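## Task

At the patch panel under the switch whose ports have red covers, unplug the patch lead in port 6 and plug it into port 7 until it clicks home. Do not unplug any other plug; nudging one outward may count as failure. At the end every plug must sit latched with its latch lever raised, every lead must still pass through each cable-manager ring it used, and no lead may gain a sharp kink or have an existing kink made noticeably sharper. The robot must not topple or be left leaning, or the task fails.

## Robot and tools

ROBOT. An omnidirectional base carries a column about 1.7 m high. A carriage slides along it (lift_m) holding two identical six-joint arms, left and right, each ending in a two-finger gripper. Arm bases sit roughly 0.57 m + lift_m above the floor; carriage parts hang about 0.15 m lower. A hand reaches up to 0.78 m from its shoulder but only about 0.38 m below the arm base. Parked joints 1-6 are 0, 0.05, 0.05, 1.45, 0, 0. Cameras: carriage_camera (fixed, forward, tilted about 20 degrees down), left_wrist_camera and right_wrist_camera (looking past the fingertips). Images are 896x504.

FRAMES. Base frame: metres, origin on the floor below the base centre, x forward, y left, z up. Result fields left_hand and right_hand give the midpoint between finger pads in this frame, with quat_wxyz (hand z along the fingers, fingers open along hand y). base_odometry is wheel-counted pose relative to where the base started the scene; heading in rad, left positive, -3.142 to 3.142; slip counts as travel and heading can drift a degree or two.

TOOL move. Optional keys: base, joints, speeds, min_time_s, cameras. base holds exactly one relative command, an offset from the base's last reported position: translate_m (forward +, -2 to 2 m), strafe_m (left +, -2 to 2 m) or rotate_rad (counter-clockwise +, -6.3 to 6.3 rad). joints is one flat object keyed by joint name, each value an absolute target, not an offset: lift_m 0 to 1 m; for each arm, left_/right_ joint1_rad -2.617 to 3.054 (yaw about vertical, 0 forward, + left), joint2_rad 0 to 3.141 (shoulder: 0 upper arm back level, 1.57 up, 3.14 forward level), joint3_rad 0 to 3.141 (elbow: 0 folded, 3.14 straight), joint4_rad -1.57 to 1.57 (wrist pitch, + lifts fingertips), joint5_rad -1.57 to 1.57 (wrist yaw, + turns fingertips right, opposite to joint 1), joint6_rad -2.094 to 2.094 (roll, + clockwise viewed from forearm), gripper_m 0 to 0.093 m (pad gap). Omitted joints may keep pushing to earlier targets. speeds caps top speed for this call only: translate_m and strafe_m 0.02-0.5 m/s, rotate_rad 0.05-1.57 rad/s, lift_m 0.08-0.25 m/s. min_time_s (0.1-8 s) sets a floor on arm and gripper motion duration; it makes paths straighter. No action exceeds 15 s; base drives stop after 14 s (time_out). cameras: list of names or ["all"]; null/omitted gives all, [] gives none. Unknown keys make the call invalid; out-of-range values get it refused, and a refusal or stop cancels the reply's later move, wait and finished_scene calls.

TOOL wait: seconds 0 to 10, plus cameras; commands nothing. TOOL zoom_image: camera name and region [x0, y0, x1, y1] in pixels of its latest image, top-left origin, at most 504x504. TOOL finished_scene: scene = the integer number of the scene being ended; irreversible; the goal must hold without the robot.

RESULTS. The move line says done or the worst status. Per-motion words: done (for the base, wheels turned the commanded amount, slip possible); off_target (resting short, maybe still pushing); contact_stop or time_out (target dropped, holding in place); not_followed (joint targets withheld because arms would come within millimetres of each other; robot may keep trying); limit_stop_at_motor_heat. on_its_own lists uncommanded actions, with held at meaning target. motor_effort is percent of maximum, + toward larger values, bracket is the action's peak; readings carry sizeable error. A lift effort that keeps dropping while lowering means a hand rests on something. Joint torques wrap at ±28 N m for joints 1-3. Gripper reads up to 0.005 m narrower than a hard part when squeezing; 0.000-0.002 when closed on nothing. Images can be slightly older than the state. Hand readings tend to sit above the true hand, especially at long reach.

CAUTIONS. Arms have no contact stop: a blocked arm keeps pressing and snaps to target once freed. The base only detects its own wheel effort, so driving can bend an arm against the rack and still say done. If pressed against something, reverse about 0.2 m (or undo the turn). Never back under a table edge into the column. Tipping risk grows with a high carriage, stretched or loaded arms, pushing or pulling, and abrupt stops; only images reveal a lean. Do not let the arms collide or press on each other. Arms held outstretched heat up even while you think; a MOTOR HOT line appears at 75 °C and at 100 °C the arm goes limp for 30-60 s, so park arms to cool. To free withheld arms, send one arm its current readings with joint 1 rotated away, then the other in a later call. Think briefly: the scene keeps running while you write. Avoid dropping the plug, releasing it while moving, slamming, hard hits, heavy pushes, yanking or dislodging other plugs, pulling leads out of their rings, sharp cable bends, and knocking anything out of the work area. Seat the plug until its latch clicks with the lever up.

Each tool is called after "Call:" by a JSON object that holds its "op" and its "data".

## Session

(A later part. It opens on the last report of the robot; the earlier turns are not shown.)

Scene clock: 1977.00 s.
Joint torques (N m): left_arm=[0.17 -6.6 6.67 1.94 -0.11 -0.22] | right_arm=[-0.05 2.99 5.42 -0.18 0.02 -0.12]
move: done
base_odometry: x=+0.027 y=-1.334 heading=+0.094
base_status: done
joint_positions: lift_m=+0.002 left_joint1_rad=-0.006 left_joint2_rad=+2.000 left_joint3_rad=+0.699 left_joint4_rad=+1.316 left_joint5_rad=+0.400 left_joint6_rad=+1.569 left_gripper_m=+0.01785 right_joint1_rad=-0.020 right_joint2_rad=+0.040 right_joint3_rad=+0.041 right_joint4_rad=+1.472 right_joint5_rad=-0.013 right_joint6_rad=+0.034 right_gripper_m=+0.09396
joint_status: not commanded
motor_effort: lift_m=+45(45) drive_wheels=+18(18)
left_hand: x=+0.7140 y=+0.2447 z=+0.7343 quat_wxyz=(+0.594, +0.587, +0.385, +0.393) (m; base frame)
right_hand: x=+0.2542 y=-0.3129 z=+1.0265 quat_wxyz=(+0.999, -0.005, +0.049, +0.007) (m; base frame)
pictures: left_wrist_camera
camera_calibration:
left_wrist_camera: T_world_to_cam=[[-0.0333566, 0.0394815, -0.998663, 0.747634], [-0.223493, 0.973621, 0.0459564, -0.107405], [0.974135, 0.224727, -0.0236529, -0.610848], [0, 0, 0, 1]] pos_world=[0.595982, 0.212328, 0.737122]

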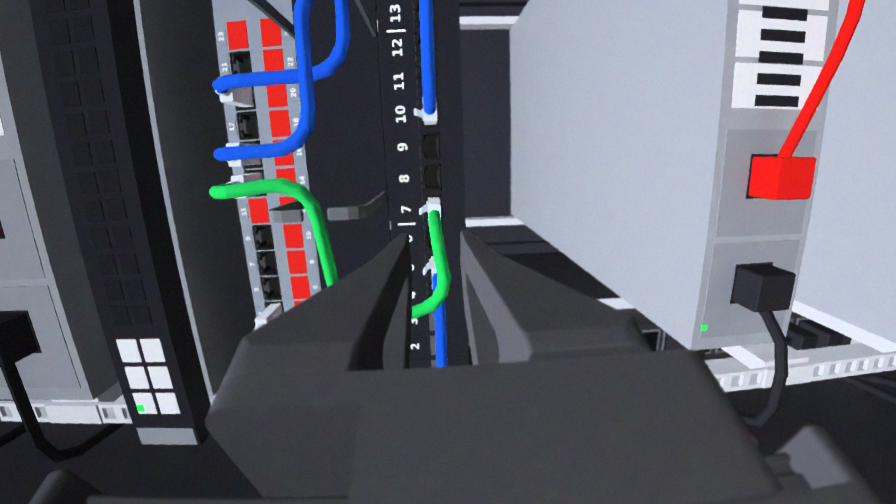

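Call:
{"op": "move", "data": {"base": {"translate_m": -0.16}, "speeds": {"translate_m": 0.1}, "cameras": ["left_wrist_camera", "carriage_camera"]}}

Call:
{"op": "zoom_image", "data": {"camera": "left_wrist_camera", "region": [300, 60, 520, 280]}}

Scene clock: 1986.73 s.
Joint torques (N m): left_arm=[0.1 -6.68 6.65 1.96 -0.11 -0.23] | right_arm=[-0.08 3.04 5.24 -0.16 0.02 -0.14]
move: done
base_odometry: x=-0.132 y=-1.349 heading=+0.094
base_status: done
joint_positions: lift_m=+0.002 left_joint1_rad=-0.006 left_joint2_rad=+2.000 left_joint3_rad=+0.701 left_joint4_rad=+1.315 left_joint5_rad=+0.400 left_joint6_rad=+1.569 left_gripper_m=+0.01785 right_joint1_rad=-0.020 right_joint2_rad=+0.040 right_joint3_rad=+0.041 right_joint4_rad=+1.472 right_joint5_rad=-0.013 right_joint6_rad=+0.034 right_gripper_m=+0.09396
joint_status: not commanded
motor_effort: lift_m=+45(45) drive_wheels=-1(24)
left_hand: x=+0.7143 y=+0.2447 z=+0.7343 quat_wxyz=(+0.594, +0.587, +0.385, +0.393) (m; base frame)
right_hand: x=+0.2543 y=-0.3129 z=+1.0265 quat_wxyz=(+0.999, -0.005, +0.049, +0.007) (m; base frame)
pictures: carriage_camera, left_wrist_camera
camera_calibration:
carriage_camera: T_world_to_cam=[[-0.0315153, -0.999315, -0.0193989, 0.0223496], [-0.335878, 0.0288684, -0.941463, 1.01009], [0.941378, -0.0231548, -0.336558, 0.196353], [0, 0, 0, 1]] pos_world=[0.15513, -0.00227894, 1.01748]
left_wrist_camera: T_world_to_cam=[[-0.0337527, 0.0394653, -0.998651, 0.747971], [-0.223847, 0.973536, 0.0460385, -0.107189], [0.97404, 0.225099, -0.0240253, -0.610881], [0, 0, 0, 1]] pos_world=[0.596275, 0.212342, 0.73722]

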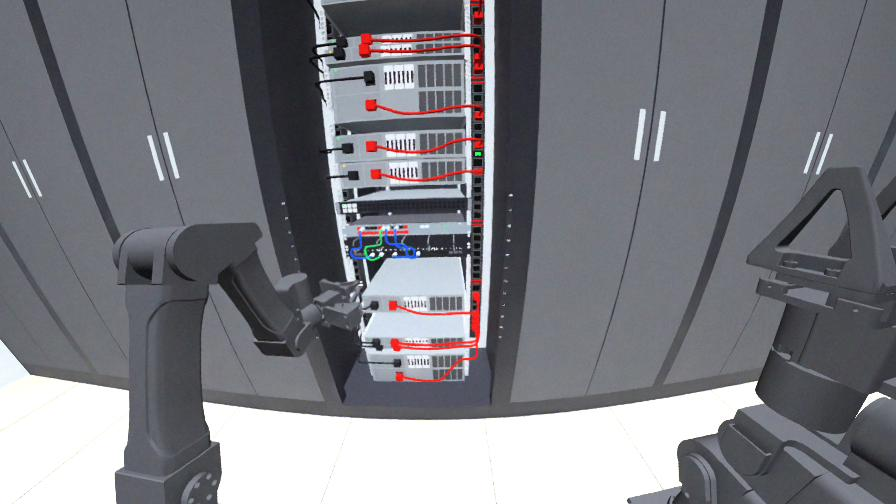

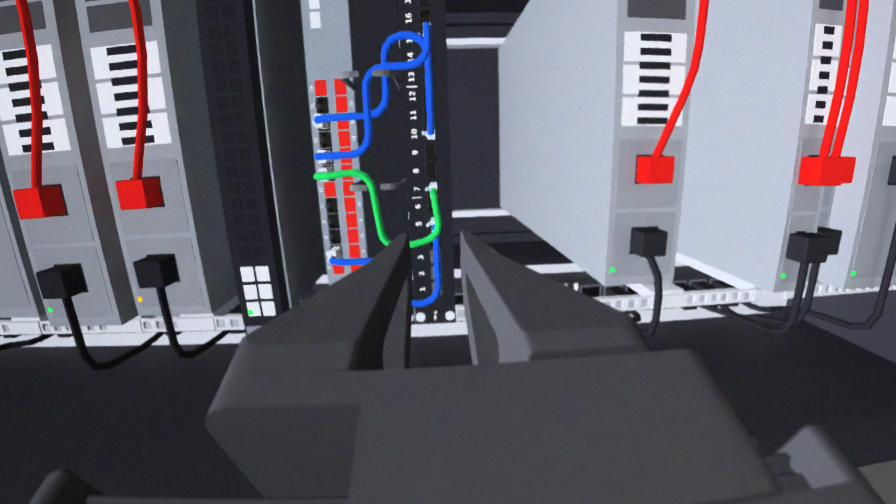

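Scaled by 2.291 from the camera's 896x504 image, which has a finer 1280x720 frame.

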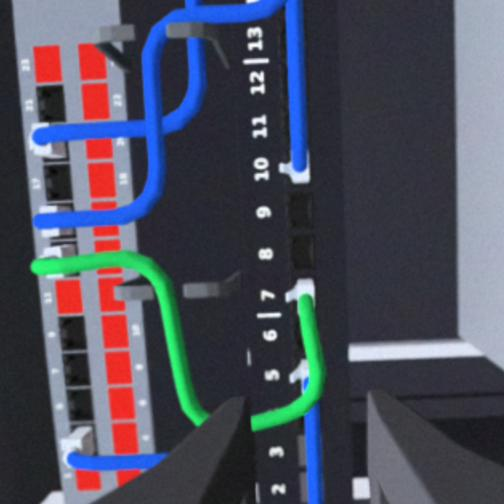

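Call:
{"op": "zoom_image", "data": {"camera": "left_wrist_camera", "region": [340, 150, 450, 260]}}

Call:
{"op": "zoom_image", "data": {"camera": "left_wrist_camera", "region": [310, 10, 450, 150]}}

Call:
{"op": "zoom_image", "data": {"camera": "carriage_camera", "region": [330, 200, 430, 300]}}

Scaled by 4.582 from the camera's 896x504 image, which has a finer 1280x720 frame.

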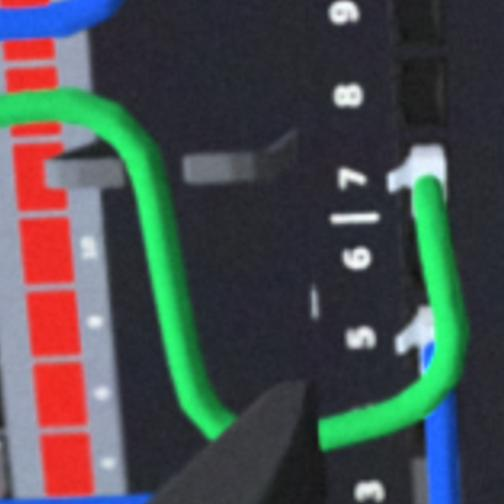

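Scaled by 3.600 from the camera's 896x504 image, which has a finer 1280x720 frame.

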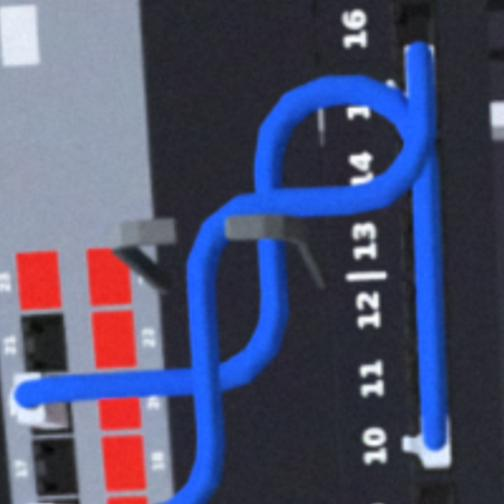

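Scaled by 5.040 from the camera's 896x504 image, which has a finer 1280x720 frame.

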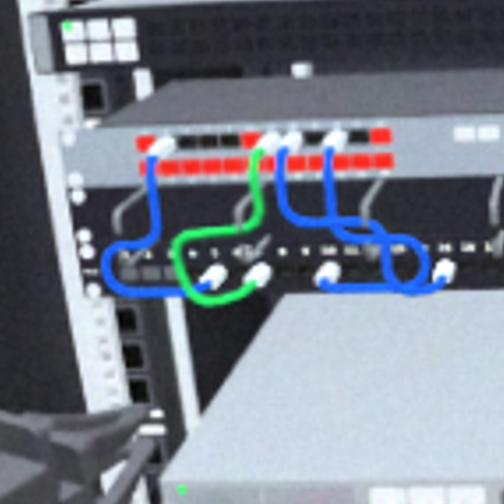

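Call:
{"op": "zoom_image", "data": {"camera": "carriage_camera", "region": [355, 222, 395, 262]}}

Call:
{"op": "zoom_image", "data": {"camera": "left_wrist_camera", "region": [345, 165, 395, 215]}}

Scaled by 12.600 from the camera's 896x504 image, which has a finer 1280x720 frame.

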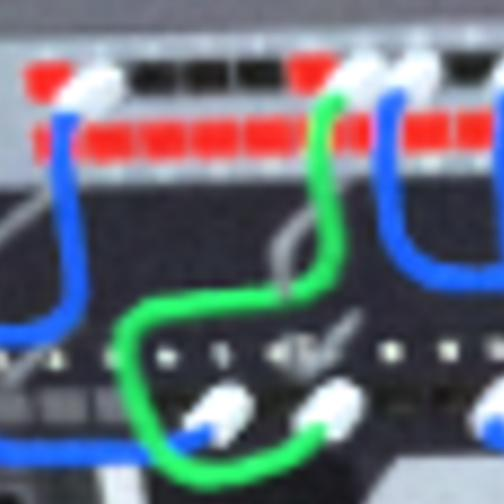

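Scaled by 10.080 from the camera's 896x504 image, which has a finer 1280x720 frame.

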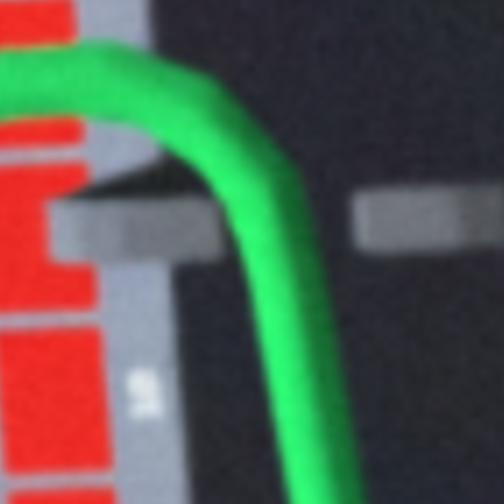

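Call:
{"op": "move", "data": {"base": {"translate_m": -0.15}, "speeds": {"translate_m": 0.2}, "cameras": ["left_wrist_camera"]}}

Call:
{"op": "zoom_image", "data": {"camera": "left_wrist_camera", "region": [340, 90, 460, 210]}}

Call:
{"op": "move", "data": {"joints": {"left_joint1_rad": 0, "left_joint2_rad": 0.05, "left_joint3_rad": 0.05, "left_joint4_rad": 1.45, "left_joint5_rad": 0, "left_joint6_rad": 0}, "min_time_s": 4, "cameras": ["carriage_camera", "left_wrist_camera"]}}

Call:
{"op": "zoom_image", "data": {"camera": "carriage_camera", "region": [345, 205, 425, 285]}}

Scene clock: 2271.40 s.
Joint torques (N m): left_arm=[0.2 -6.56 6.39 1.98 -0.1 -0.23] | right_arm=[-0.12 3.04 5.26 -0.27 0.04 -0.16]
move: contact_stop
base_odometry: x=-0.224 y=-1.358 heading=+0.093
base_status: translate_m contact_stop (by the wheels' count: -0.093 of -0.150)
joint_positions: lift_m=+0.002 left_joint1_rad=-0.007 left_joint2_rad=+1.998 left_joint3_rad=+0.703 left_joint4_rad=+1.313 left_joint5_rad=+0.398 left_joint6_rad=+1.569 left_gripper_m=+0.01785 right_joint1_rad=-0.019 right_joint2_rad=+0.039 right_joint3_rad=+0.045 right_joint4_rad=+1.476 right_joint5_rad=-0.012 right_joint6_rad=+0.033 right_gripper_m=+0.09396
joint_status: not commanded
motor_effort: lift_m=+41(45) drive_wheels=+11(94)
left_hand: x=+0.7149 y=+0.2446 z=+0.7364 quat_wxyz=(+0.594, +0.586, +0.384, +0.394) (m; base frame)
right_hand: x=+0.2519 y=-0.3129 z=+1.0278 quat_wxyz=(+0.999, -0.005, +0.045, +0.007) (m; base frame)
pictures: left_wrist_camera
camera_calibration:
left_wrist_camera: T_world_to_cam=[[-0.0298232, 0.0397413, -0.998765, 0.747225], [-0.224777, 0.97335, 0.0454419, -0.105874], [0.973954, 0.225854, -0.0200955, -0.61438], [0, 0, 0, 1]] pos_world=[0.596864, 0.212117, 0.738767]

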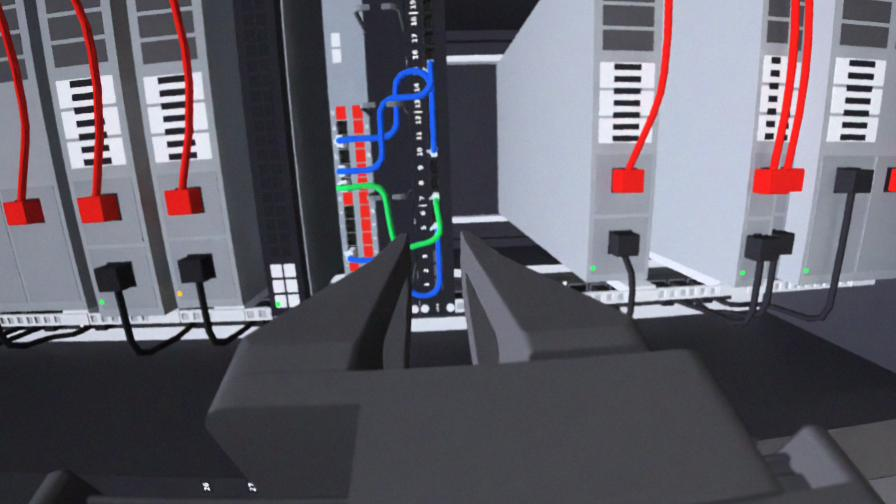

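Scaled by 4.200 from the camera's 896x504 image, which has a finer 1280x720 frame.

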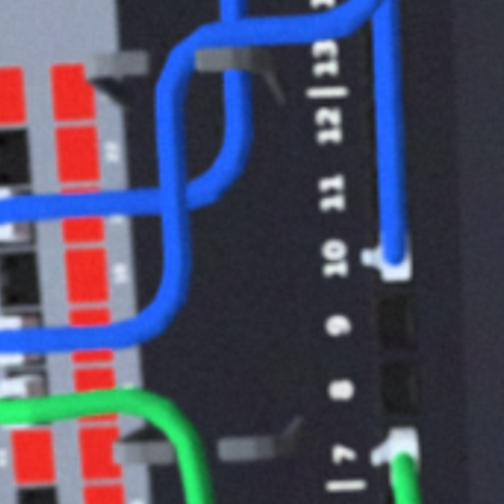

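not run: a stop came earlier in this reply.

This scene's latest camera images include none from carriage_camera. They are from: left_wrist_camera. carriage_camera's image comes with the result of a call that names it in "cameras".

Call:
{"op": "move", "data": {"base": {"translate_m": 0.12}, "speeds": {"translate_m": 0.15}, "cameras": ["carriage_camera"]}}

Scene clock: 2279.43 s.
Joint torques (N m): left_arm=[0.25 -6.41 6.41 1.97 -0.11 -0.24] | right_arm=[-0.2 3.06 5.09 -0.23 0.08 -0.1]
move: done
base_odometry: x=-0.105 y=-1.347 heading=+0.093
base_status: done
joint_positions: lift_m=+0.002 left_joint1_rad=-0.007 left_joint2_rad=+1.998 left_joint3_rad=+0.703 left_joint4_rad=+1.314 left_joint5_rad=+0.398 left_joint6_rad=+1.569 left_gripper_m=+0.01785 right_joint1_rad=-0.019 right_joint2_rad=+0.039 right_joint3_rad=+0.045 right_joint4_rad=+1.476 right_joint5_rad=-0.012 right_joint6_rad=+0.033 right_gripper_m=+0.09396
joint_status: not commanded
motor_effort: lift_m=+41(41) drive_wheels=-14(15)
left_hand: x=+0.7149 y=+0.2446 z=+0.7364 quat_wxyz=(+0.594, +0.586, +0.384, +0.394) (m; base frame)
right_hand: x=+0.2519 y=-0.3129 z=+1.0278 quat_wxyz=(+0.999, -0.005, +0.045, +0.007) (m; base frame)
pictures: carriage_camera
camera_calibration:
carriage_camera: T_world_to_cam=[[-0.0315153, -0.999315, -0.0193989, 0.0223549], [-0.335878, 0.0288684, -0.941463, 1.01035], [0.941378, -0.0231548, -0.336558, 0.196444], [0, 0, 0, 1]] pos_world=[0.15513, -0.00227894, 1.01775]

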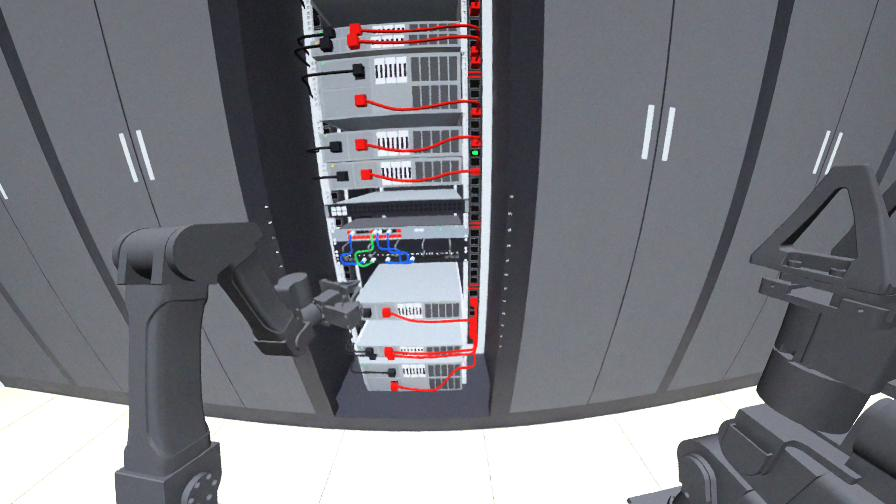

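Call:
{"op": "move", "data": {"joints": {"left_joint1_rad": 0, "left_joint2_rad": 0.05, "left_joint3_rad": 0.05, "left_joint4_rad": 1.45, "left_joint5_rad": 0, "left_joint6_rad": 0}, "min_time_s": 4, "cameras": ["carriage_camera"]}}

Call:
{"op": "zoom_image", "data": {"camera": "carriage_camera", "region": [330, 215, 420, 275]}}

Scene clock: 2289.37 s.
Joint torques (N m): left_arm=[0.66 2.96 4.86 0.03 -0.15 -0.3] | right_arm=[-0.12 3.04 5.12 -0.22 -0.05 -0.12]
move: done
base_odometry: x=-0.105 y=-1.347 heading=+0.093
base_status: not commanded
joint_positions: lift_m=+0.002 left_joint1_rad=-0.007 left_joint2_rad=+0.058 left_joint3_rad=+0.058 left_joint4_rad=+1.442 left_joint5_rad=+0.010 left_joint6_rad=+0.014 left_gripper_m=+0.01786 right_joint1_rad=-0.019 right_joint2_rad=+0.039 right_joint3_rad=+0.045 right_joint4_rad=+1.476 right_joint5_rad=-0.012 right_joint6_rad=+0.033 right_gripper_m=+0.09396
joint_status: all done
motor_effort: lift_m=+41(42) drive_wheels=-14(16)
left_hand: x=+0.2620 y=+0.3126 z=+1.0305 quat_wxyz=(+0.998, +0.006, +0.064, +0.003) (m; base frame)
right_hand: x=+0.2519 y=-0.3129 z=+1.0278 quat_wxyz=(+0.999, -0.005, +0.045, +0.007) (m; base frame)
pictures: carriage_camera
camera_calibration:
carriage_camera: T_world_to_cam=[[-0.0315153, -0.999315, -0.0193989, 0.0223549], [-0.335878, 0.0288684, -0.941463, 1.01035], [0.941378, -0.0231548, -0.336558, 0.196444], [0, 0, 0, 1]] pos_world=[0.15513, -0.00227894, 1.01775]

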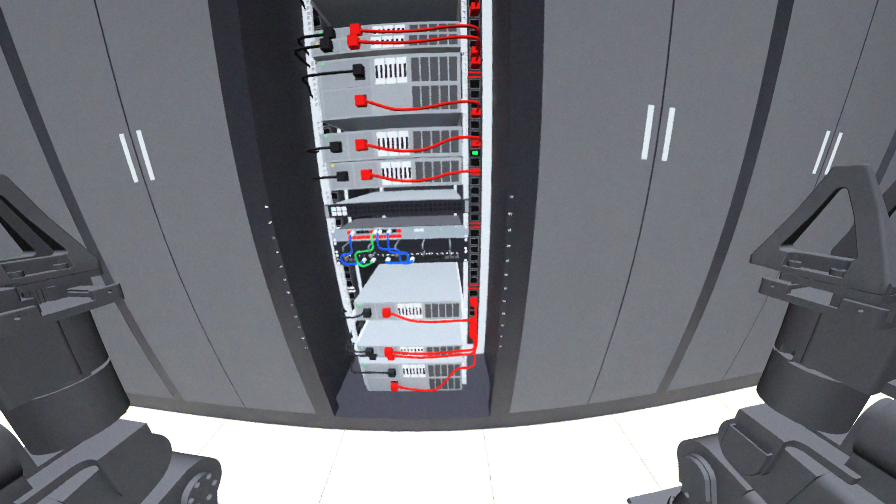

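Scaled by 5.600 from the camera's 896x504 image, which has a finer 1280x720 frame.

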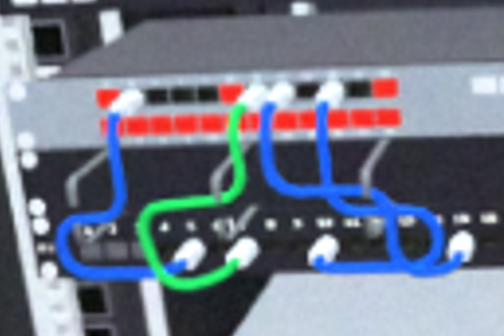

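Call:
{"op": "finished_scene", "data": {"scene": 2}}

The scene is finished: the task was done.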